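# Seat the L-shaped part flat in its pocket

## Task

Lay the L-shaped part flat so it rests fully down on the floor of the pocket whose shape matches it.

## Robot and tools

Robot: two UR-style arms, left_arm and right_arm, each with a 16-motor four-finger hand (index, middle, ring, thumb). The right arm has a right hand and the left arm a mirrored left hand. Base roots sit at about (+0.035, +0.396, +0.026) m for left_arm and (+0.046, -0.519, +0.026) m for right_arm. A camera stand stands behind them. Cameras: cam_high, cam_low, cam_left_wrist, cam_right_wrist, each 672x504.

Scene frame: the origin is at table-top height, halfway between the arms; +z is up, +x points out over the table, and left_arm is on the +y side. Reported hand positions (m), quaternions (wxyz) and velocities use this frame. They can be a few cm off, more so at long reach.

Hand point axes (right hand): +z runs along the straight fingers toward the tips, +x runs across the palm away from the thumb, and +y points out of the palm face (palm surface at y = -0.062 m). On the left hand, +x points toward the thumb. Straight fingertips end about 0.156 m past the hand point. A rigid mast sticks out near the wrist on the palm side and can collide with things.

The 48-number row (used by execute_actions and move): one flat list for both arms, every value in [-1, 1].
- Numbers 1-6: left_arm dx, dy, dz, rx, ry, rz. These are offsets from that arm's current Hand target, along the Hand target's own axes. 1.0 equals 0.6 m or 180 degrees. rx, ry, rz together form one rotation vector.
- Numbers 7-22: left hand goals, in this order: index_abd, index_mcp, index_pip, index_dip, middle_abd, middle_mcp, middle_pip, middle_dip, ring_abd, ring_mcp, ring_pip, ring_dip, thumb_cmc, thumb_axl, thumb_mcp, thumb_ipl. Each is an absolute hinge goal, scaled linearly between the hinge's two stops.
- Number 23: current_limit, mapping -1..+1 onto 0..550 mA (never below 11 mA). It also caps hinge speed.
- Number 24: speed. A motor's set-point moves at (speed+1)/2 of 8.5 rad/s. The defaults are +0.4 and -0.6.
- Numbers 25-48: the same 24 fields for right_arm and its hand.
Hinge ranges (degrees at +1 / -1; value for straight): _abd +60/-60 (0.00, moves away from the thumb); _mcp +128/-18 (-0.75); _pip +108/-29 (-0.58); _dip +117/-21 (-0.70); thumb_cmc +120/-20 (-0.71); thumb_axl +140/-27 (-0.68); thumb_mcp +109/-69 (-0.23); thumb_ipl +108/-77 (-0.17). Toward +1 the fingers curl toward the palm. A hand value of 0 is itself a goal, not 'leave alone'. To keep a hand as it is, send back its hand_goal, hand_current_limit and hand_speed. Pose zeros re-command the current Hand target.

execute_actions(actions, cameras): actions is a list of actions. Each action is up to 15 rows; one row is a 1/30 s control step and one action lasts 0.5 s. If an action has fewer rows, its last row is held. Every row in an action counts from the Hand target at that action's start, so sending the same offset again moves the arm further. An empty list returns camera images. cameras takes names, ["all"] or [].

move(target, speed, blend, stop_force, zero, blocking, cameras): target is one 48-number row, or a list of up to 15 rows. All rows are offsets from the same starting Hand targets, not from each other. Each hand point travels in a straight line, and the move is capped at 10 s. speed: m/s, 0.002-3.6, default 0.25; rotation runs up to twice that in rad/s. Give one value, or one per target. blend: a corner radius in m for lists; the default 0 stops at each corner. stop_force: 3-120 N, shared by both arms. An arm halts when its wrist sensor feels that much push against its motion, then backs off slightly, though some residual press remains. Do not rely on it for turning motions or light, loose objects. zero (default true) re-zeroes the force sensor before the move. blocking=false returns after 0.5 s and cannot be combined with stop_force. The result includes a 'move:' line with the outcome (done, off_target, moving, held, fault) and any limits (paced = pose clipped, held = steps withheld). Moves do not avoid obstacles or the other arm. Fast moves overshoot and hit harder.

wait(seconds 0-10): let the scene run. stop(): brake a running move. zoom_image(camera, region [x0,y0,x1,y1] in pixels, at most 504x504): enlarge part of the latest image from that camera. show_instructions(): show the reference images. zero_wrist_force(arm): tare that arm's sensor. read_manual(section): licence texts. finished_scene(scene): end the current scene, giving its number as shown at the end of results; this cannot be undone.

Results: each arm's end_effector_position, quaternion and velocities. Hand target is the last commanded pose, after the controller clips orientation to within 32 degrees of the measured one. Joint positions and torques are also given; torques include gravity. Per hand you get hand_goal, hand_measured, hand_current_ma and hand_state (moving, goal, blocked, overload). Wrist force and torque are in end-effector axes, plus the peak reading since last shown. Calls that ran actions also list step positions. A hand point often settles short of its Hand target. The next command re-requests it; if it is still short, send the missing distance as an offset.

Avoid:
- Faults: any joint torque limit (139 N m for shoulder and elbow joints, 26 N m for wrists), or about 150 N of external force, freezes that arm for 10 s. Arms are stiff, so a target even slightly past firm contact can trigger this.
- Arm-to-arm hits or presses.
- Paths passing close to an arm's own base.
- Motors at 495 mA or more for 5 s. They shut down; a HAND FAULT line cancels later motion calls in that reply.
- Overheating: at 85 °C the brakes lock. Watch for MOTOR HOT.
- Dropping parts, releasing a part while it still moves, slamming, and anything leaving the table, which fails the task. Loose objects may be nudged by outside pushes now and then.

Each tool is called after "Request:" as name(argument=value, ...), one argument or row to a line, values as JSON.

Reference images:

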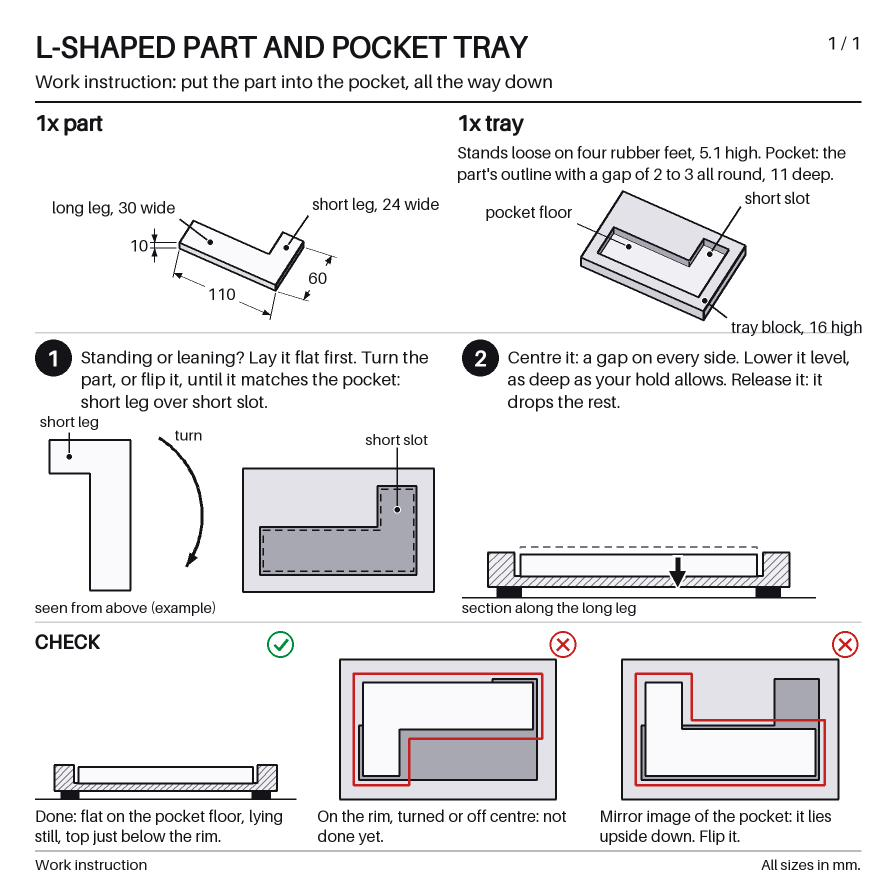

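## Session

Request:
execute_actions(
  actions=[],
  cameras=["all"],
)

Scene clock: 0.00 s.
left_arm: end_effector_position=(+0.4605, +0.4081, +0.2875) hand_goal=(+0.000, -0.754, -0.576, -0.696, +0.000, -0.754, -0.576, -0.696, +0.000, -0.754, -0.576, -0.696, -0.714, -0.678, -0.226, -0.168) hand_measured=(+0.000, -0.754, -0.576, -0.696, +0.000, -0.754, -0.576, -0.696, +0.000, -0.754, -0.576, -0.696, -0.714, -0.678, -0.226, -0.168) hand_current_ma=(+0, +0, +0, +0, +0, +0, +0, +0, +0, +0, +0, +0, +0, +0, +0, +0) hand_state=(goal, goal, goal, goal, goal, goal, goal, goal, goal, goal, goal, goal, goal, goal, goal, goal) hand_current_limit=0.40 hand_speed=-0.60 end_effector_quat_wxyz=(-0.414, -0.420, +0.777, +0.219) | right_arm: end_effector_position=(+0.4594, -0.1908, +0.2746) hand_goal=(+0.000, -0.754, -0.576, -0.696, +0.000, -0.754, -0.576, -0.696, +0.000, -0.754, -0.576, -0.696, -0.714, -0.678, -0.226, -0.168) hand_measured=(+0.000, -0.754, -0.576, -0.696, +0.000, -0.754, -0.576, -0.696, +0.000, -0.754, -0.576, -0.696, -0.714, -0.678, -0.226, -0.168) hand_current_ma=(+0, +0, +0, +0, +0, +0, +0, +0, +0, +0, +0, +0, +0, +0, +0, +0) hand_state=(goal, goal, goal, goal, goal, goal, goal, goal, goal, goal, goal, goal, goal, goal, goal, goal) hand_current_limit=0.40 hand_speed=-0.60 end_effector_quat_wxyz=(-0.171, +0.744, -0.617, -0.193)
Joint positions: left_arm=[3.325 -2.115 -1.344 -2.222 1.713 -2.456] | right_arm=[0.133 -1.386 1.756 -1.937 -1.05 3.102]
Joint velocities: within noise
Joint torques (N m): no reading
Wrist force (N): no reading
Wrist torque (N m): no reading
Wrist force, peak (N): no reading
Hand target: left_arm +0.4605, +0.4081, +0.2875; -0.414, -0.420, +0.777, +0.219 | right_arm +0.4594, -0.1908, +0.2746; -0.171, +0.744, -0.617, -0.193

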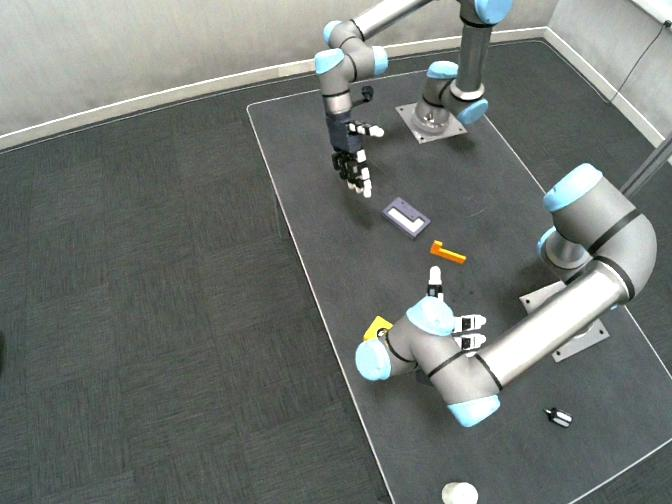

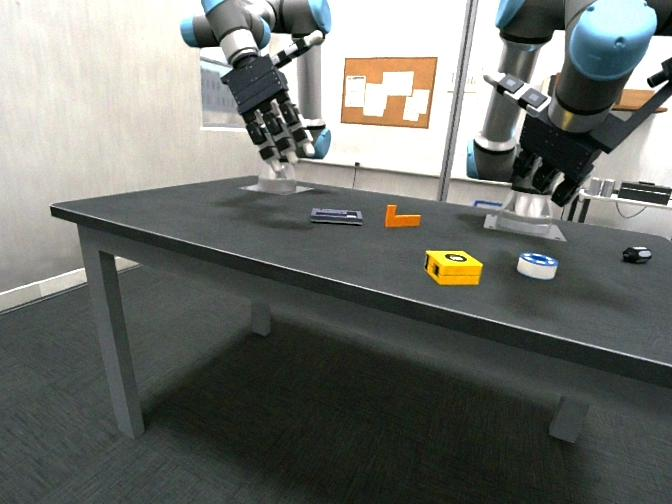

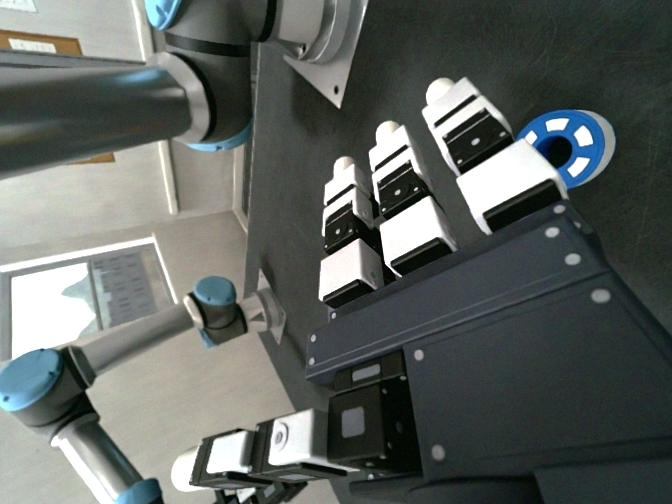

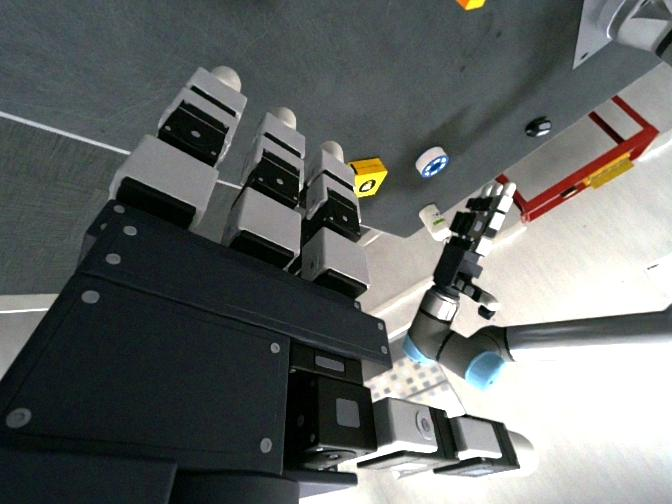

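Request:
zoom_image(
  camera="cam_high",
  region=[330, 160, 500, 300],
)

Request:
zoom_image(
  camera="cam_low",
  region=[280, 180, 450, 250],
)

Scaled by 2.965 from the camera's 672x504 image, which has a finer 960x720 frame.

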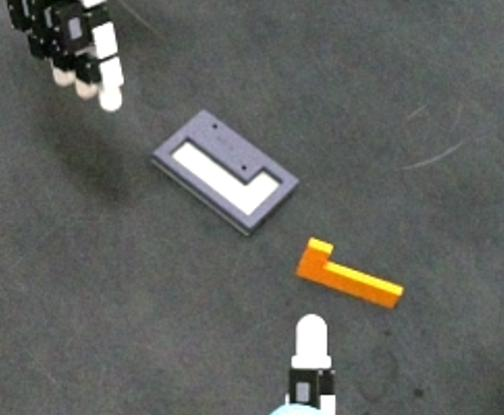

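Scaled by 2.965 from the camera's 672x504 image, which has a finer 960x720 frame.

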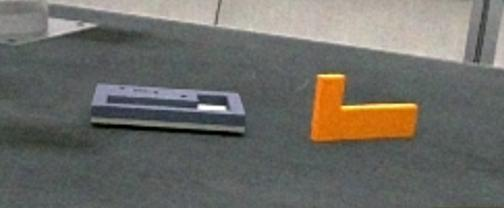

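Request:
move(
  target=[
    [0.2545,-0.4823,-0.1537,0.1509,-0.2849,0.2892,0,-0.754,-0.576,-0.696,0,-0.754,-0.576,-0.696,0,-0.754,-0.576,-0.696,-0.714,-0.678,-0.95,-0.168,0.4,-0.6,0,0,0,0,0,0,0,-0.754,-0.576,-0.696,0,-0.754,-0.576,-0.696,0,-0.754,-0.576,-0.696,-0.714,-0.678,-0.226,-0.168,0.4,-0.6],
  ],
  speed=0.4,
  cameras=["cam_left_wrist"],
)

Scene clock: 77.10 s.
left_arm: end_effector_position=(+0.6268, +0.1219, +0.2100) hand_goal=(+0.000, -0.754, -0.576, -0.696, +0.000, -0.754, -0.576, -0.696, +0.000, -0.754, -0.576, -0.696, -0.714, -0.678, -0.950, -0.168) hand_measured=(+0.000, -0.756, -0.576, -0.696, +0.000, -0.756, -0.576, -0.696, +0.000, -0.756, -0.576, -0.696, -0.716, -0.678, -0.948, -0.168) hand_current_ma=(+0, -2, -1, +0, +0, -2, -1, +0, +0, -2, -1, +0, -4, +1, +4, +0) hand_state=(goal, goal, goal, goal, goal, goal, goal, goal, goal, goal, goal, goal, goal, goal, goal, goal) hand_current_limit=0.40 hand_speed=-0.60 end_effector_quat_wxyz=(-0.001, +0.000, +1.000, +0.000) | right_arm: end_effector_position=(+0.4594, -0.1908, +0.2746) hand_goal=(+0.000, -0.754, -0.576, -0.696, +0.000, -0.754, -0.576, -0.696, +0.000, -0.754, -0.576, -0.696, -0.714, -0.678, -0.226, -0.168) hand_measured=(+0.000, -0.754, -0.576, -0.696, +0.000, -0.754, -0.576, -0.696, +0.000, -0.754, -0.576, -0.696, -0.714, -0.678, -0.224, -0.168) hand_current_ma=(+0, +0, +0, +0, +0, +0, +0, +0, +0, +0, +0, +0, +0, +0, +0, +0) hand_state=(goal, goal, goal, goal, goal, goal, goal, goal, goal, goal, goal, goal, goal, goal, goal, goal) hand_current_limit=0.40 hand_speed=-0.60 end_effector_quat_wxyz=(-0.171, +0.744, -0.617, -0.193)
Joint positions: left_arm=[2.803 -2.124 -1.303 -1.287 1.57 -1.912] | right_arm=[0.133 -1.386 1.756 -1.937 -1.05 3.102]
Joint torques (N m): left_arm=[4.01 58.17 32.56 2.88 2.03 -0.93] | right_arm=[0.01 -33.55 -24.09 -2.7 0.89 -0.09]
Wrist force (N): left_arm=[1.0 0.6 -0.1] | right_arm=[0.0 0.0 -0.3]
Wrist torque (N m): left_arm=[0.15 -0.19 0.24] | right_arm=[0.02 0.00 0.01]
Wrist force, peak (N): left_arm=[-1.1 1.5 0.7] | right_arm=[0.4 0.3 0.1]
Hand target: left_arm +0.6269, +0.1219, +0.2101; +0.000, +0.000, +1.000, +0.000 | right_arm +0.4594, -0.1908, +0.2746; -0.171, +0.744, -0.617, -0.193
Off the commanded pose: left_arm 0.000 m, 0 deg | right_arm 0.000 m, 0 deg.
move: done
Images, in order (width x height): cam_left_wrist 672x504.

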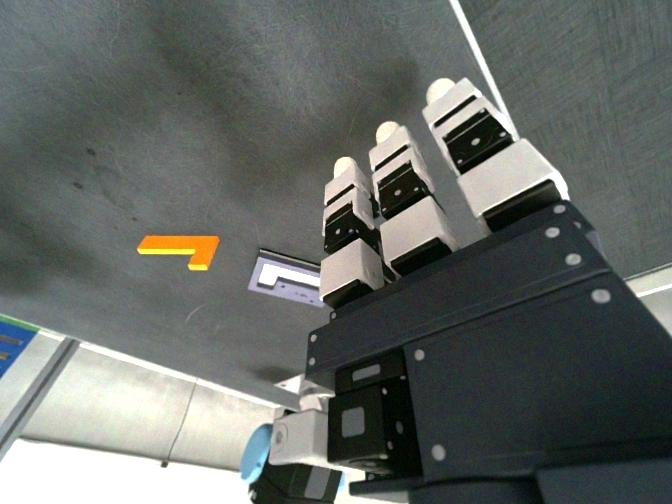

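Request:
zoom_image(
  camera="cam_left_wrist",
  region=[120, 210, 340, 320],
)

Scaled by 2.291 from the camera's 672x504 image, which has a finer 960x720 frame.

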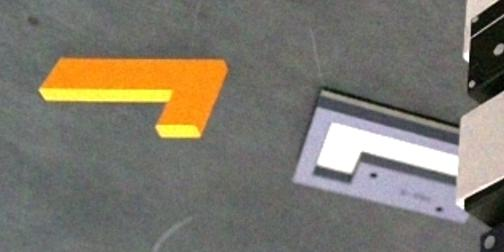

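Request:
move(
  target=[
    [0,-0.15,0,0,0,0,0,-0.754,-0.576,-0.696,0,-0.754,-0.576,-0.696,0,-0.754,-0.576,-0.696,-0.714,-0.678,-0.95,-0.168,0.4,-0.6,-0.4765,0.2645,0.3163,0.0696,0.1569,0.2794,-0.133,-0.754,-0.576,-0.696,0.133,-0.754,-0.576,-0.696,0,-1,0.883,0.754,0.571,-0.678,-0.226,-0.168,0.4,-0.6],
  ],
  speed=0.4,
  cameras=["cam_left_wrist", "cam_high", "cam_right_wrist"],
)

Scene clock: 356.43 s.
left_arm: end_effector_position=(+0.6269, +0.0319, +0.2101) hand_goal=(+0.000, -0.754, -0.576, -0.696, +0.000, -0.754, -0.576, -0.696, +0.000, -0.754, -0.576, -0.696, -0.714, -0.678, -0.950, -0.168) hand_measured=(+0.000, -0.754, -0.576, -0.696, +0.000, -0.754, -0.576, -0.696, +0.000, -0.754, -0.576, -0.696, -0.716, -0.678, -0.948, -0.168) hand_current_ma=(+0, -1, -1, +0, +0, -1, -1, +0, +0, -1, -1, +0, -4, +1, +4, +0) hand_state=(goal, goal, goal, goal, goal, goal, goal, goal, goal, goal, goal, goal, goal, goal, goal, goal) hand_current_limit=0.40 hand_speed=-0.60 end_effector_quat_wxyz=(-0.001, +0.000, +1.000, +0.000) | right_arm: end_effector_position=(+0.2419, +0.1174, +0.2494) hand_goal=(-0.134, -0.754, -0.576, -0.696, +0.132, -0.754, -0.576, -0.696, +0.000, -1.000, +0.882, +0.754, +0.570, -0.678, -0.226, -0.168) hand_measured=(-0.130, -0.754, -0.576, -0.696, +0.130, -0.754, -0.576, -0.696, +0.000, -0.996, +0.874, +0.752, +0.570, -0.678, -0.224, -0.168) hand_current_ma=(+1, +0, +0, +0, +0, +0, +0, +0, +0, +1, -2, +0, +0, +0, +0, +0) hand_state=(goal, goal, goal, goal, goal, goal, goal, goal, goal, goal, goal, goal, goal, goal, goal, goal) hand_current_limit=0.40 hand_speed=-0.60 end_effector_quat_wxyz=(+0.000, -0.416, +0.909, -0.001)
Joint positions: left_arm=[2.688 -2.247 -1.1 -1.366 1.57 -2.026] | right_arm=[0.929 -1.271 1.569 -1.868 -1.572 4.797]
Joint torques (N m): left_arm=[7.84 62.52 15 4.58 -0.14 1.94] | right_arm=[5.73 -47.15 -23.54 -1.89 1.66 2.74]
Wrist force (N): left_arm=[0.8 0.8 -0.1] | right_arm=[-0.3 0.2 -0.1]
Wrist torque (N m): left_arm=[0.20 -0.17 0.20] | right_arm=[0.18 0.01 0.20]
Wrist force, peak (N): left_arm=[0.8 1.4 -0.3] | right_arm=[-0.4 2.8 -0.4]
Hand target: left_arm +0.6270, +0.0319, +0.2102; +0.000, +0.000, +1.000, +0.000 | right_arm +0.2419, +0.1174, +0.2495; +0.000, -0.416, +0.909, -0.001
Off the commanded pose: left_arm 0.000 m, 0 deg | right_arm 0.000 m, 0 deg.
move: done
Images, in order (width x height): cam_high 672x504, cam_left_wrist 672x504, cam_right_wrist 672x504.

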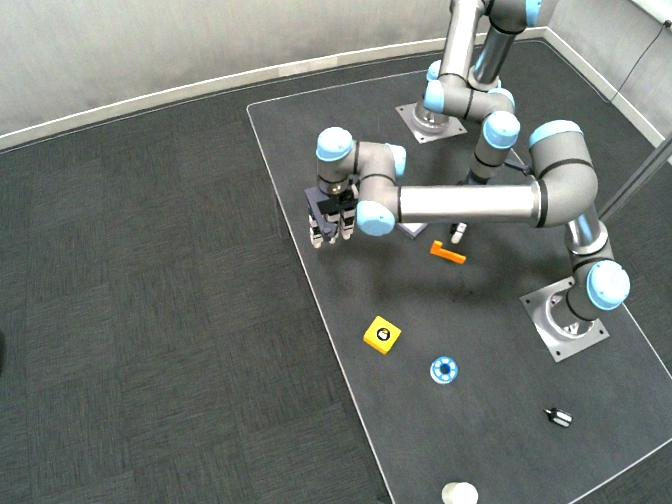

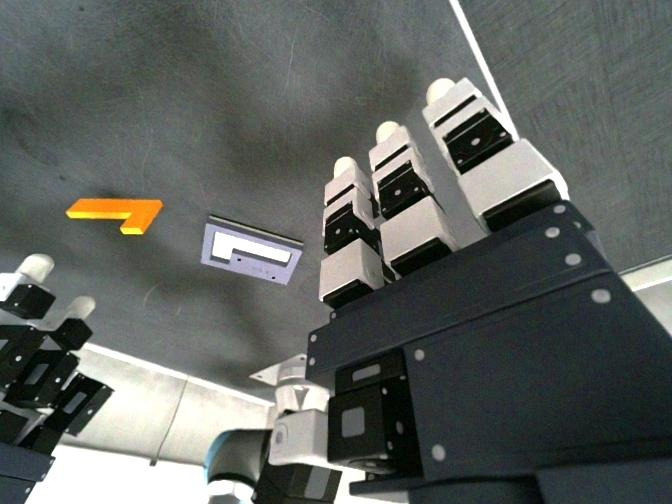

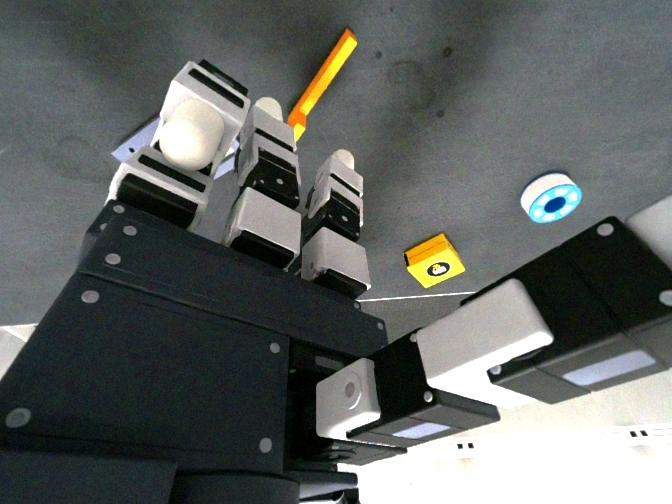

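Request:
zoom_image(
  camera="cam_left_wrist",
  region=[190, 200, 320, 300],
)

Request:
zoom_image(
  camera="cam_left_wrist",
  region=[0, 180, 180, 320],
)

Request:
zoom_image(
  camera="cam_right_wrist",
  region=[220, 10, 400, 190],
)

Scaled by 3.877 from the camera's 672x504 image, which has a finer 960x720 frame.

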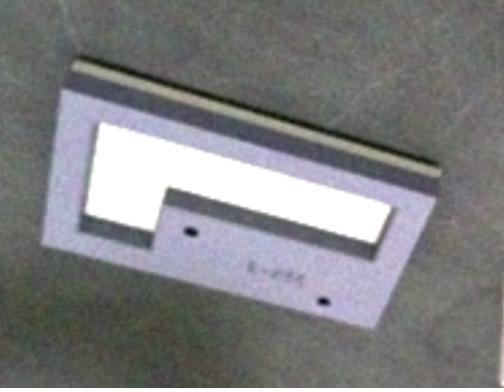

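Scaled by 2.800 from the camera's 672x504 image, which has a finer 960x720 frame.

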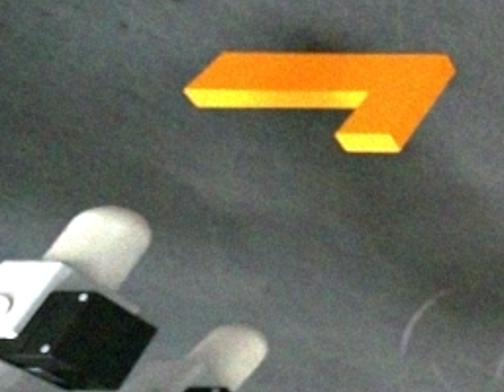

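Scaled by 2.800 from the camera's 672x504 image, which has a finer 960x720 frame.

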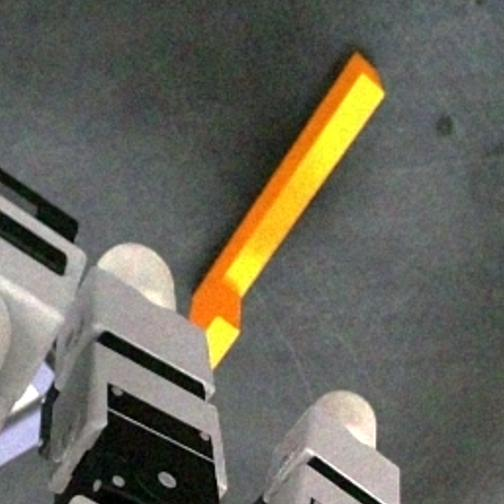

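Request:
move(
  target=[
    [0,0,0,0,0,0,0,-0.754,-0.576,-0.696,0,-0.754,-0.576,-0.696,0,-0.754,-0.576,-0.696,-0.714,-0.678,-0.95,-0.168,0.4,-0.6,0,0,0.19,0,0,0,-0.133,-0.754,-0.576,-0.696,0.133,-0.754,-0.576,-0.696,0,-1,0.883,0.754,0.571,-0.678,-0.226,-0.168,0.4,-0.6],
  ],
  speed=0.15,
  stop_force=8,
  cameras=["cam_left_wrist", "cam_right_wrist"],
)

Request:
zoom_image(
  camera="cam_left_wrist",
  region=[0, 150, 200, 320],
)

Request:
zoom_image(
  camera="cam_right_wrist",
  region=[220, 10, 420, 190],
)

Scene clock: 390.73 s.
left_arm: end_effector_position=(+0.6270, +0.0319, +0.2102) hand_goal=(+0.000, -0.754, -0.576, -0.696, +0.000, -0.754, -0.576, -0.696, +0.000, -0.754, -0.576, -0.696, -0.714, -0.678, -0.950, -0.168) hand_measured=(+0.000, -0.754, -0.576, -0.696, +0.000, -0.754, -0.576, -0.696, +0.000, -0.754, -0.576, -0.696, -0.716, -0.678, -0.948, -0.168) hand_current_ma=(+0, -1, -1, +0, +0, -1, -1, +0, +0, -1, -1, +0, -4, +1, +4, +0) hand_state=(goal, goal, goal, goal, goal, goal, goal, goal, goal, goal, goal, goal, goal, goal, goal, goal) hand_current_limit=0.40 hand_speed=-0.60 end_effector_quat_wxyz=(+0.000, +0.000, +1.000, +0.000) | right_arm: end_effector_position=(+0.2419, +0.1173, +0.1355) hand_goal=(-0.134, -0.754, -0.576, -0.696, +0.132, -0.754, -0.576, -0.696, +0.000, -1.000, +0.882, +0.754, +0.570, -0.678, -0.226, -0.168) hand_measured=(-0.130, -0.754, -0.576, -0.696, +0.130, -0.754, -0.576, -0.696, +0.000, -0.996, +0.876, +0.752, +0.570, -0.678, -0.224, -0.168) hand_current_ma=(+1, +0, +0, +0, +0, +0, +0, +0, +0, +1, -2, +0, +0, +0, +1, +0) hand_state=(goal, goal, goal, goal, goal, goal, goal, goal, goal, goal, goal, goal, goal, goal, goal, goal) hand_current_limit=0.40 hand_speed=-0.60 end_effector_quat_wxyz=(+0.000, -0.416, +0.909, -0.001)
Joint positions: left_arm=[2.688 -2.247 -1.1 -1.366 1.57 -2.026] | right_arm=[0.929 -1.158 1.73 -2.142 -1.572 4.797]
Joint torques (N m): left_arm=[7.62 62.65 14.45 4.53 1.66 1.91] | right_arm=[-8.64 -53.22 -35.05 -4.3 1.78 2.19]
Wrist force (N): left_arm=[0.9 0.8 -0.2] | right_arm=[0.3 0.3 -0.2]
Wrist torque (N m): left_arm=[0.18 -0.19 0.20] | right_arm=[0.21 -0.06 0.21]
Wrist force, peak (N): left_arm=[1.1 0.9 -0.3] | right_arm=[-0.2 0.0 -2.0]
Hand target: left_arm +0.6270, +0.0319, +0.2102; +0.000, +0.000, +1.000, +0.000 | right_arm +0.2419, +0.1173, +0.1355; +0.000, -0.416, +0.909, -0.001
Off the commanded pose: left_arm 0.000 m, 0 deg | right_arm 0.000 m, 0 deg.
move: done
Images, in order (width x height): cam_left_wrist 672x504, cam_right_wrist 672x504.

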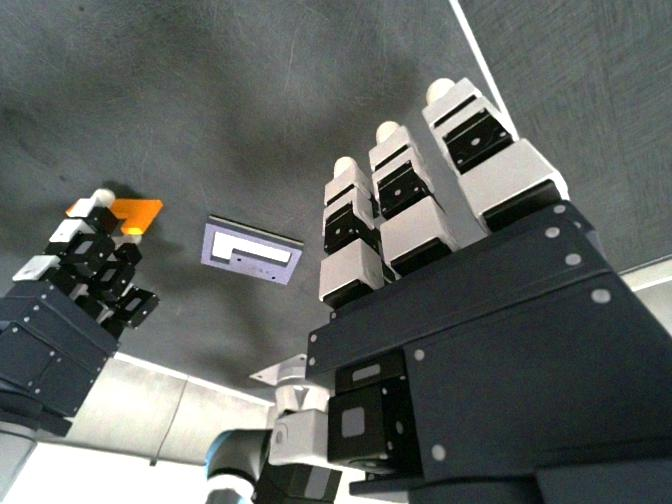

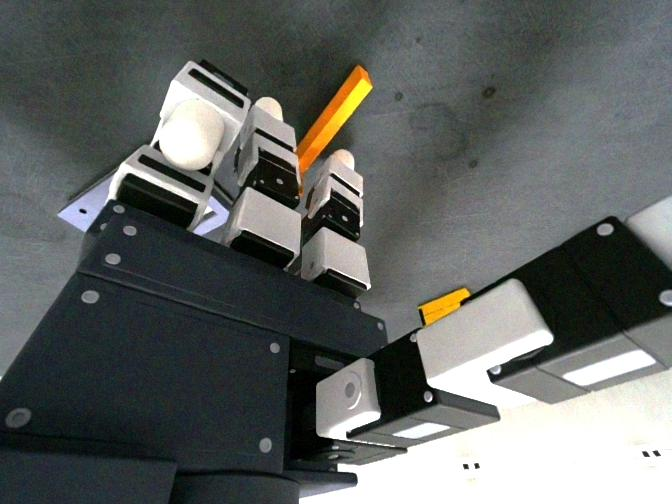

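Scaled by 2.520 from the camera's 672x504 image, which has a finer 960x720 frame.

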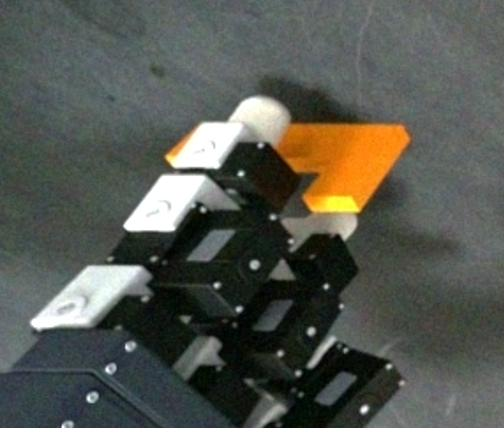

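Scaled by 2.520 from the camera's 672x504 image, which has a finer 960x720 frame.

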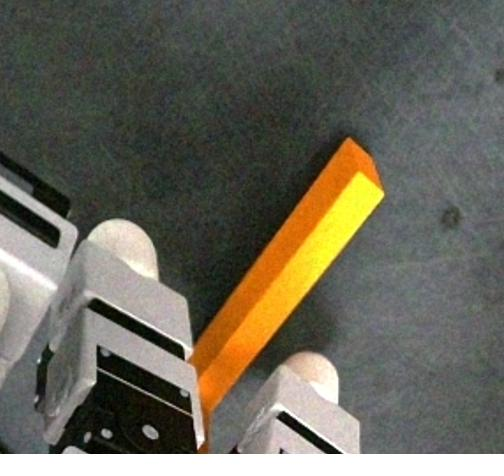

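Request:
move(
  target=[
    [0,0,0,0,0,0,0,-0.754,-0.576,-0.696,0,-0.754,-0.576,-0.696,0,-0.754,-0.576,-0.696,-0.714,-0.678,-0.95,-0.168,0.4,-0.6,0,0,0,0,0,0,0.18,-0.754,-0.576,-0.696,-0.18,-0.754,-0.576,-0.696,0,-1,0.883,0.754,0.571,-0.678,-0.226,-0.168,0.4,-0.9],
  ],
  cameras=["cam_right_wrist"],
)

Request:
zoom_image(
  camera="cam_right_wrist",
  region=[220, 10, 420, 190],
)

Scene clock: 408.17 s.
left_arm: end_effector_position=(+0.6270, +0.0319, +0.2102) hand_goal=(+0.000, -0.754, -0.576, -0.696, +0.000, -0.754, -0.576, -0.696, +0.000, -0.754, -0.576, -0.696, -0.714, -0.678, -0.950, -0.168) hand_measured=(+0.000, -0.754, -0.576, -0.696, +0.000, -0.754, -0.576, -0.696, +0.000, -0.754, -0.576, -0.696, -0.716, -0.678, -0.948, -0.168) hand_current_ma=(+0, -1, -1, +0, +0, -1, -1, +0, +0, -1, -1, +0, -4, +1, +4, +0) hand_state=(goal, goal, goal, goal, goal, goal, goal, goal, goal, goal, goal, goal, goal, goal, goal, goal) hand_current_limit=0.40 hand_speed=-0.60 end_effector_quat_wxyz=(+0.000, +0.000, +1.000, +0.000) | right_arm: end_effector_position=(+0.2419, +0.1173, +0.1355) hand_goal=(+0.180, -0.754, -0.576, -0.696, -0.180, -0.754, -0.576, -0.696, +0.000, -1.000, +0.882, +0.754, +0.570, -0.678, -0.226, -0.168) hand_measured=(+0.070, -0.754, -0.576, -0.696, -0.090, -0.754, -0.576, -0.696, +0.000, -0.996, +0.876, +0.752, +0.570, -0.678, -0.224, -0.168) hand_current_ma=(-199, +0, +0, +0, +140, +0, +0, +0, +0, +1, -2, +0, +0, +0, +1, +0) hand_state=(blocked, goal, goal, goal, blocked, goal, goal, goal, goal, goal, goal, goal, goal, goal, goal, goal) hand_current_limit=0.40 hand_speed=-0.90 end_effector_quat_wxyz=(+0.000, -0.416, +0.909, -0.001)
Joint positions: left_arm=[2.688 -2.247 -1.1 -1.366 1.57 -2.026] | right_arm=[0.929 -1.158 1.73 -2.142 -1.572 4.797]
Joint torques (N m): left_arm=[8.24 62.79 14.89 4.48 1.58 1.91] | right_arm=[-9.61 -53.46 -32.47 -3.73 1.77 2.39]
Wrist force (N): left_arm=[0.9 0.8 -0.1] | right_arm=[-0.1 -0.1 -0.9]
Wrist torque (N m): left_arm=[0.18 -0.18 0.21] | right_arm=[0.22 -0.06 0.17]
Wrist force, peak (N): left_arm=[1.0 1.0 -0.2] | right_arm=[0.0 0.1 -0.9]
Hand target: left_arm +0.6270, +0.0319, +0.2102; +0.000, +0.000, +1.000, +0.000 | right_arm +0.2419, +0.1173, +0.1355; +0.000, -0.416, +0.909, -0.001
Off the commanded pose: left_arm 0.000 m, 0 deg | right_arm 0.000 m, 0 deg.
move: done
Images, in order (width x height): cam_right_wrist 672x504.

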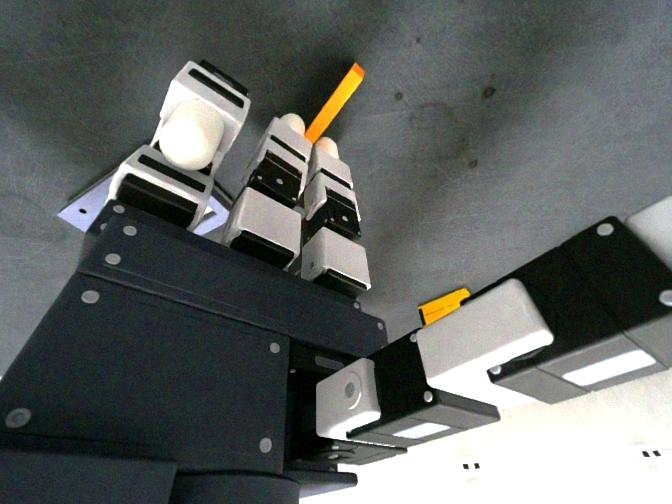

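Scaled by 2.520 from the camera's 672x504 image, which has a finer 960x720 frame.

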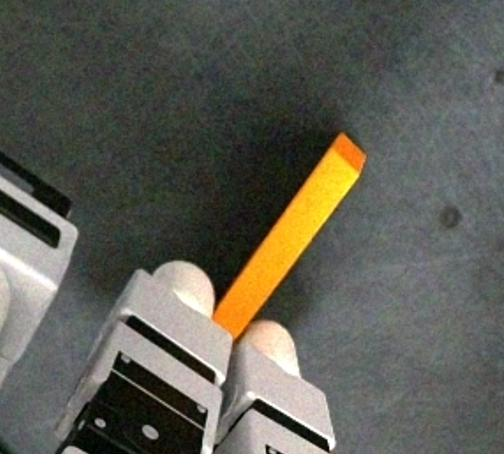

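Request:
move(
  target=[
    [0,0,0,0,0,0,0,-0.754,-0.576,-0.696,0,-0.754,-0.576,-0.696,0,-0.754,-0.576,-0.696,-0.714,-0.678,-0.95,-0.168,0.4,-0.6,0,0,-0.02,0,0,0,0.2,-0.754,-0.576,-0.696,-0.2,-0.754,-0.576,-0.696,0,-1,0.883,0.754,0.571,-0.678,-0.226,-0.168,0.4,-0.9],
    [0,0,0,0,0,0,0,-0.754,-0.576,-0.696,0,-0.754,-0.576,-0.696,0,-0.754,-0.576,-0.696,-0.714,-0.678,-0.95,-0.168,0.4,-0.6,0,0,-0.09,0,0,0,0.2,-0.754,-0.576,-0.696,-0.2,-0.754,-0.576,-0.696,0,-1,0.883,0.754,0.571,-0.678,-0.226,-0.168,0.4,-0.9],
  ],
  speed=0.05,
  cameras=["cam_left_wrist", "cam_right_wrist"],
)

Request:
zoom_image(
  camera="cam_left_wrist",
  region=[0, 150, 200, 320],
)

Request:
zoom_image(
  camera="cam_right_wrist",
  region=[220, 10, 420, 190],
)

Scene clock: 422.47 s.
left_arm: end_effector_position=(+0.6270, +0.0319, +0.2102) hand_goal=(+0.000, -0.754, -0.576, -0.696, +0.000, -0.754, -0.576, -0.696, +0.000, -0.754, -0.576, -0.696, -0.714, -0.678, -0.950, -0.168) hand_measured=(+0.000, -0.754, -0.576, -0.696, +0.000, -0.754, -0.576, -0.696, +0.000, -0.754, -0.576, -0.696, -0.716, -0.678, -0.948, -0.168) hand_current_ma=(+0, -1, -1, +0, +0, -1, -1, +0, +0, -1, -1, +0, -4, +1, +4, +0) hand_state=(goal, goal, goal, goal, goal, goal, goal, goal, goal, goal, goal, goal, goal, goal, goal, goal) hand_current_limit=0.40 hand_speed=-0.60 end_effector_quat_wxyz=(+0.000, +0.000, +1.000, +0.000) | right_arm: end_effector_position=(+0.2420, +0.1174, +0.1898) hand_goal=(+0.200, -0.754, -0.576, -0.696, -0.200, -0.754, -0.576, -0.696, +0.000, -1.000, +0.882, +0.754, +0.570, -0.678, -0.226, -0.168) hand_measured=(+0.070, -0.754, -0.576, -0.696, -0.098, -0.754, -0.576, -0.696, +0.000, -0.996, +0.876, +0.752, +0.570, -0.678, -0.224, -0.168) hand_current_ma=(-263, +0, +0, +0, +172, +0, +0, +0, +0, +1, -2, +0, +0, +0, +1, +0) hand_state=(blocked, goal, goal, goal, blocked, goal, goal, goal, goal, goal, goal, goal, goal, goal, goal, goal) hand_current_limit=0.40 hand_speed=-0.90 end_effector_quat_wxyz=(+0.000, -0.416, +0.909, +0.000)
Joint positions: left_arm=[2.688 -2.247 -1.1 -1.366 1.57 -2.026] | right_arm=[0.929 -1.22 1.663 -2.013 -1.572 4.797]
Joint torques (N m): left_arm=[7.61 62.05 14.66 4.45 1.33 1.81] | right_arm=[12.13 -26.62 -13.38 -3.91 1.1 2.64]
Wrist force (N): left_arm=[1.0 0.7 -0.1] | right_arm=[-0.1 0.1 0.0]
Wrist torque (N m): left_arm=[0.18 -0.19 0.21] | right_arm=[0.18 -0.01 0.19]
Wrist force, peak (N): left_arm=[1.1 1.0 -0.1] | right_arm=[-0.2 0.4 -1.2]
Hand target: left_arm +0.6270, +0.0319, +0.2102; +0.000, +0.000, +1.000, +0.000 | right_arm +0.2419, +0.1173, +0.1895; +0.000, -0.416, +0.909, -0.001
Off the commanded pose: left_arm 0.000 m, 0 deg | right_arm 0.000 m, 0 deg.
move: done
Images, in order (width x height): cam_left_wrist 672x504, cam_right_wrist 672x504.

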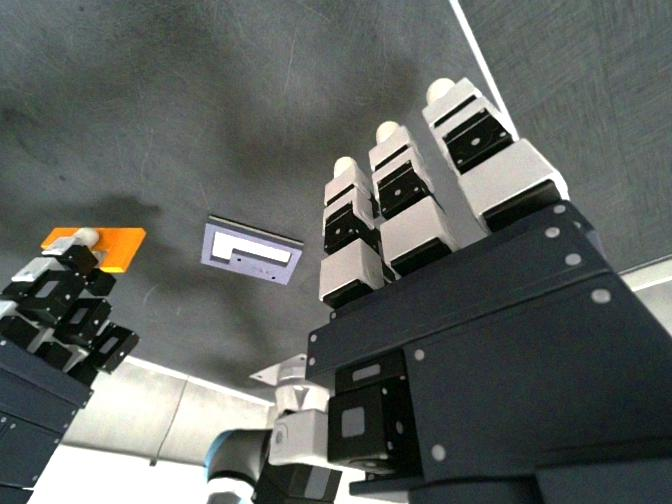

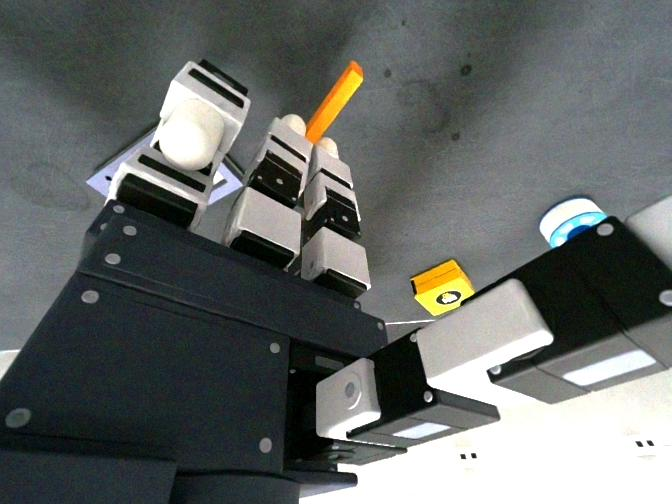

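Scaled by 2.520 from the camera's 672x504 image, which has a finer 960x720 frame.

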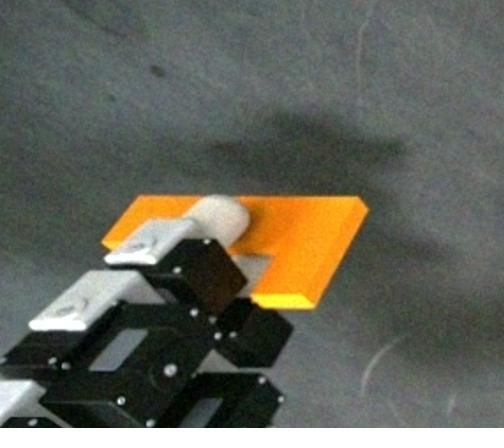

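Scaled by 2.520 from the camera's 672x504 image, which has a finer 960x720 frame.

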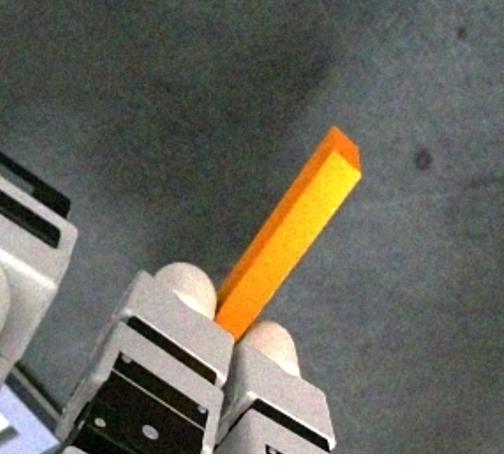

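Request:
move(
  target=[
    [-0.05,0.0333,0,0,0,0,0,-0.754,-0.576,-0.696,0,-0.754,-0.576,-0.696,0,-0.754,-0.576,-0.696,-0.714,-0.678,-0.95,-0.168,0.4,-0.6,0.1412,-0.5047,0,0,0,-0.8783,0.2,-0.754,-0.576,-0.696,-0.2,-0.754,-0.576,-0.696,0,-1,0.883,0.754,0.571,-0.678,-0.226,-0.168,0.4,-0.9],
  ],
  speed=0.3,
  cameras=["cam_left_wrist", "cam_right_wrist"],
)

Request:
zoom_image(
  camera="cam_left_wrist",
  region=[150, 150, 350, 320],
)

Request:
zoom_image(
  camera="cam_right_wrist",
  region=[180, 30, 420, 230],
)

Scene clock: 487.70 s.
left_arm: end_effector_position=(+0.6570, +0.0520, +0.2101) hand_goal=(+0.000, -0.754, -0.576, -0.696, +0.000, -0.754, -0.576, -0.696, +0.000, -0.754, -0.576, -0.696, -0.714, -0.678, -0.950, -0.168) hand_measured=(+0.000, -0.754, -0.576, -0.696, +0.000, -0.754, -0.576, -0.696, +0.000, -0.754, -0.576, -0.696, -0.716, -0.678, -0.948, -0.168) hand_current_ma=(+0, -1, -1, +0, +0, -1, -1, +0, +0, -1, -1, +0, -4, +1, +4, +0) hand_state=(goal, goal, goal, goal, goal, goal, goal, goal, goal, goal, goal, goal, goal, goal, goal, goal) hand_current_limit=0.40 hand_speed=-0.60 end_effector_quat_wxyz=(+0.000, +0.000, +1.000, +0.000) | right_arm: end_effector_position=(+0.4155, -0.1449, +0.1899) hand_goal=(+0.200, -0.754, -0.576, -0.696, -0.200, -0.754, -0.576, -0.696, +0.000, -1.000, +0.882, +0.754, +0.570, -0.678, -0.226, -0.168) hand_measured=(+0.070, -0.754, -0.576, -0.696, -0.098, -0.754, -0.576, -0.696, +0.000, -0.996, +0.876, +0.752, +0.570, -0.678, -0.224, -0.168) hand_current_ma=(-263, +0, +0, +0, +172, +0, +0, +0, +0, +1, -2, +0, +0, +0, +1, +0) hand_state=(blocked, goal, goal, goal, blocked, goal, goal, goal, goal, goal, goal, goal, goal, goal, goal, goal) hand_current_limit=0.40 hand_speed=-0.90 end_effector_quat_wxyz=(+0.001, +0.972, +0.235, +0.000)
Joint positions: left_arm=[2.729 -2.282 -1.04 -1.391 1.57 -1.985] | right_arm=[0.674 -1.299 1.771 -2.043 -1.572 1.783]
Joint torques (N m): left_arm=[0 50.34 22.77 0.94 1.76 0.33] | right_arm=[14.44 -22.91 -36.68 -1.32 1.61 -1.39]
Wrist force (N): left_arm=[0.9 1.0 -0.1] | right_arm=[-0.3 -0.1 -0.1]
Wrist torque (N m): left_arm=[0.22 -0.18 0.07] | right_arm=[0.18 0.03 0.08]
Wrist force, peak (N): left_arm=[1.1 0.9 -0.2] | right_arm=[-0.1 1.1 -0.1]
Hand target: left_arm +0.6569, +0.0519, +0.2101; +0.000, +0.000, +1.000, +0.000 | right_arm +0.4155, -0.1448, +0.1898; +0.001, +0.972, +0.235, +0.000
Off the commanded pose: left_arm 0.000 m, 0 deg | right_arm 0.000 m, 0 deg.
move: done
Images, in order (width x height): cam_left_wrist 672x504, cam_right_wrist 672x504.

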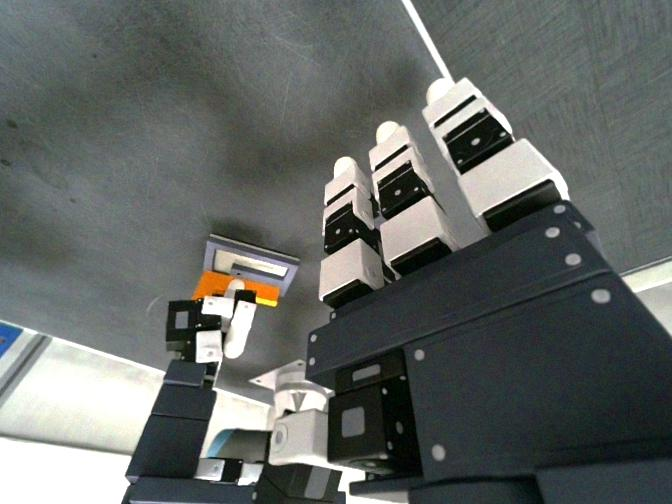

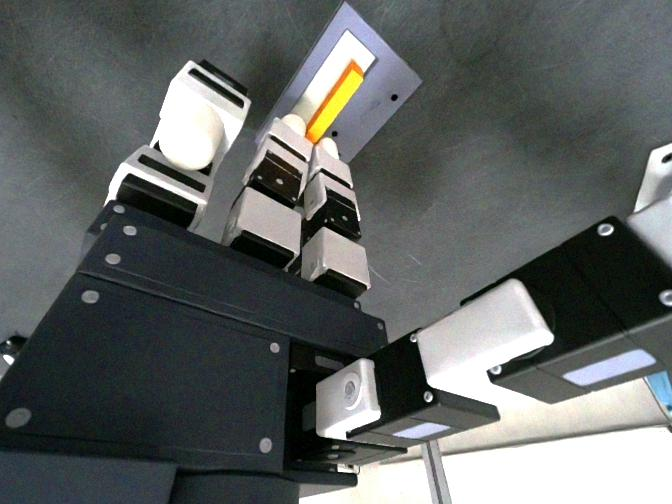

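Scaled by 2.520 from the camera's 672x504 image, which has a finer 960x720 frame.

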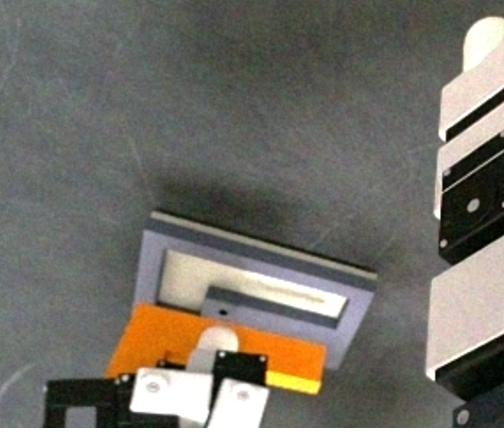

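Scaled by 2.100 from the camera's 672x504 image, which has a finer 960x720 frame.

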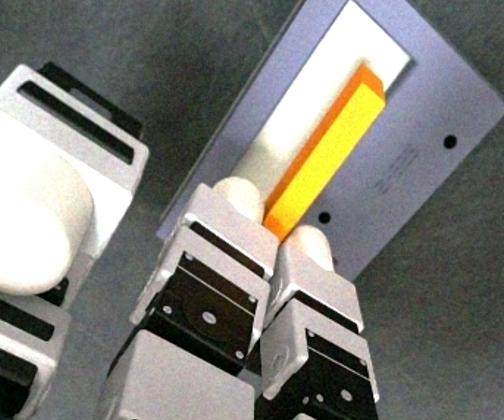

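Request:
move(
  target=[
    [0,0,0,0,0,0,0,-0.754,-0.576,-0.696,0,-0.754,-0.576,-0.696,0,-0.754,-0.576,-0.696,-0.714,-0.678,-0.95,-0.168,0.4,-0.6,0.004,0.008,0.0457,0,0,0.0111,0.2,-0.754,-0.576,-0.696,-0.2,-0.754,-0.576,-0.696,0,-1,0.883,0.754,0.571,-0.678,-0.226,-0.168,0.4,-0.9],
  ],
  speed=0.08,
  cameras=["cam_left_wrist", "cam_right_wrist"],
)

Request:
zoom_image(
  camera="cam_left_wrist",
  region=[180, 210, 310, 320],
)

Request:
zoom_image(
  camera="cam_right_wrist",
  region=[230, 0, 430, 180],
)

Scene clock: 542.63 s.
left_arm: end_effector_position=(+0.6569, +0.0519, +0.2101) hand_goal=(+0.000, -0.754, -0.576, -0.696, +0.000, -0.754, -0.576, -0.696, +0.000, -0.754, -0.576, -0.696, -0.714, -0.678, -0.950, -0.168) hand_measured=(+0.000, -0.754, -0.576, -0.696, +0.000, -0.754, -0.576, -0.696, +0.000, -0.754, -0.576, -0.696, -0.716, -0.678, -0.948, -0.168) hand_current_ma=(+0, -1, -1, +0, +0, -1, -1, +0, +0, -1, -1, +0, -4, +1, +4, +0) hand_state=(goal, goal, goal, goal, goal, goal, goal, goal, goal, goal, goal, goal, goal, goal, goal, goal) hand_current_limit=0.40 hand_speed=-0.60 end_effector_quat_wxyz=(+0.000, +0.000, +1.000, +0.000) | right_arm: end_effector_position=(+0.4198, -0.1482, +0.1622) hand_goal=(+0.200, -0.754, -0.576, -0.696, -0.200, -0.754, -0.576, -0.696, +0.000, -1.000, +0.882, +0.754, +0.570, -0.678, -0.226, -0.168) hand_measured=(+0.070, -0.754, -0.576, -0.696, -0.098, -0.754, -0.576, -0.696, +0.000, -0.996, +0.876, +0.752, +0.570, -0.678, -0.224, -0.168) hand_current_ma=(-263, +0, +0, +0, +172, +0, +0, +0, +0, +1, -2, +0, +0, +0, +1, +0) hand_state=(blocked, goal, goal, goal, blocked, goal, goal, goal, goal, goal, goal, goal, goal, goal, goal, goal) hand_current_limit=0.40 hand_speed=-0.90 end_effector_quat_wxyz=(+0.001, +0.976, +0.218, +0.000) end_effector_velocity=(+0.000, +0.000, +0.002) end_effector_angular_velocity=(+0.000, +0.000, +0.000)
Joint positions: left_arm=[2.729 -2.282 -1.04 -1.391 1.57 -1.985] | right_arm=[0.662 -1.262 1.801 -2.109 -1.572 1.806]
Joint velocities: left_arm=[within noise] | right_arm=[-0.001 -0.003 -0.003 0.006 0 -0.001]
Joint torques (N m): left_arm=[-4.64 64.05 15.98 3.61 1.67 -1.53] | right_arm=[11.25 -47.68 -34.91 -1.39 0.7 -2.76]
Wrist force (N): left_arm=[0.9 0.6 0.0] | right_arm=[-0.3 -0.1 0.0]
Wrist torque (N m): left_arm=[0.16 -0.18 0.07] | right_arm=[0.15 0.02 0.08]
Wrist force, peak (N): left_arm=[1.0 1.1 -0.3] | right_arm=[-0.3 -0.5 -1.1]
Hand target: left_arm +0.6569, +0.0519, +0.2101; +0.000, +0.000, +1.000, +0.000 | right_arm +0.4199, -0.1480, +0.1624; +0.001, +0.976, +0.219, +0.000
Off the commanded pose: left_arm 0.000 m, 0 deg | right_arm 0.000 m, 0 deg.
move: done
Images, in order (width x height): cam_left_wrist 672x504, cam_right_wrist 672x504.

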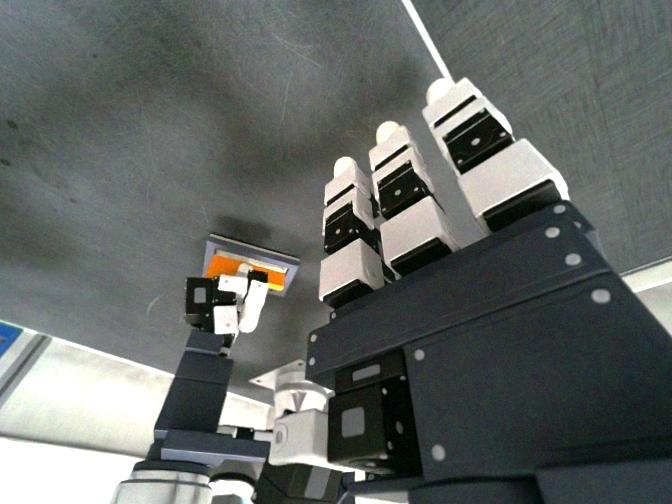

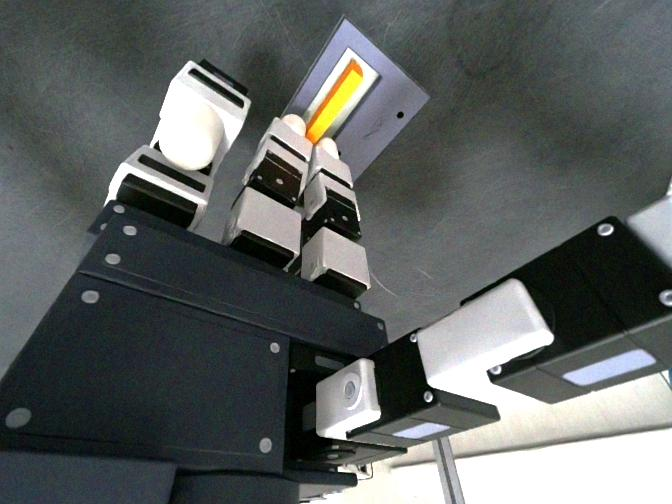

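Scaled by 3.877 from the camera's 672x504 image, which has a finer 960x720 frame.

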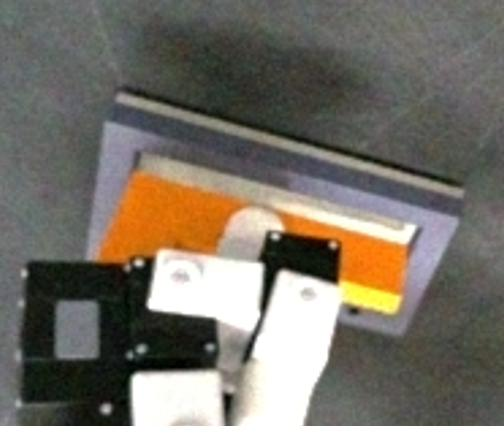

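Scaled by 2.520 from the camera's 672x504 image, which has a finer 960x720 frame.

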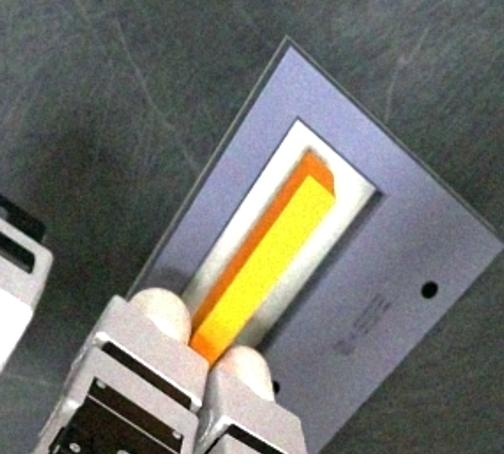

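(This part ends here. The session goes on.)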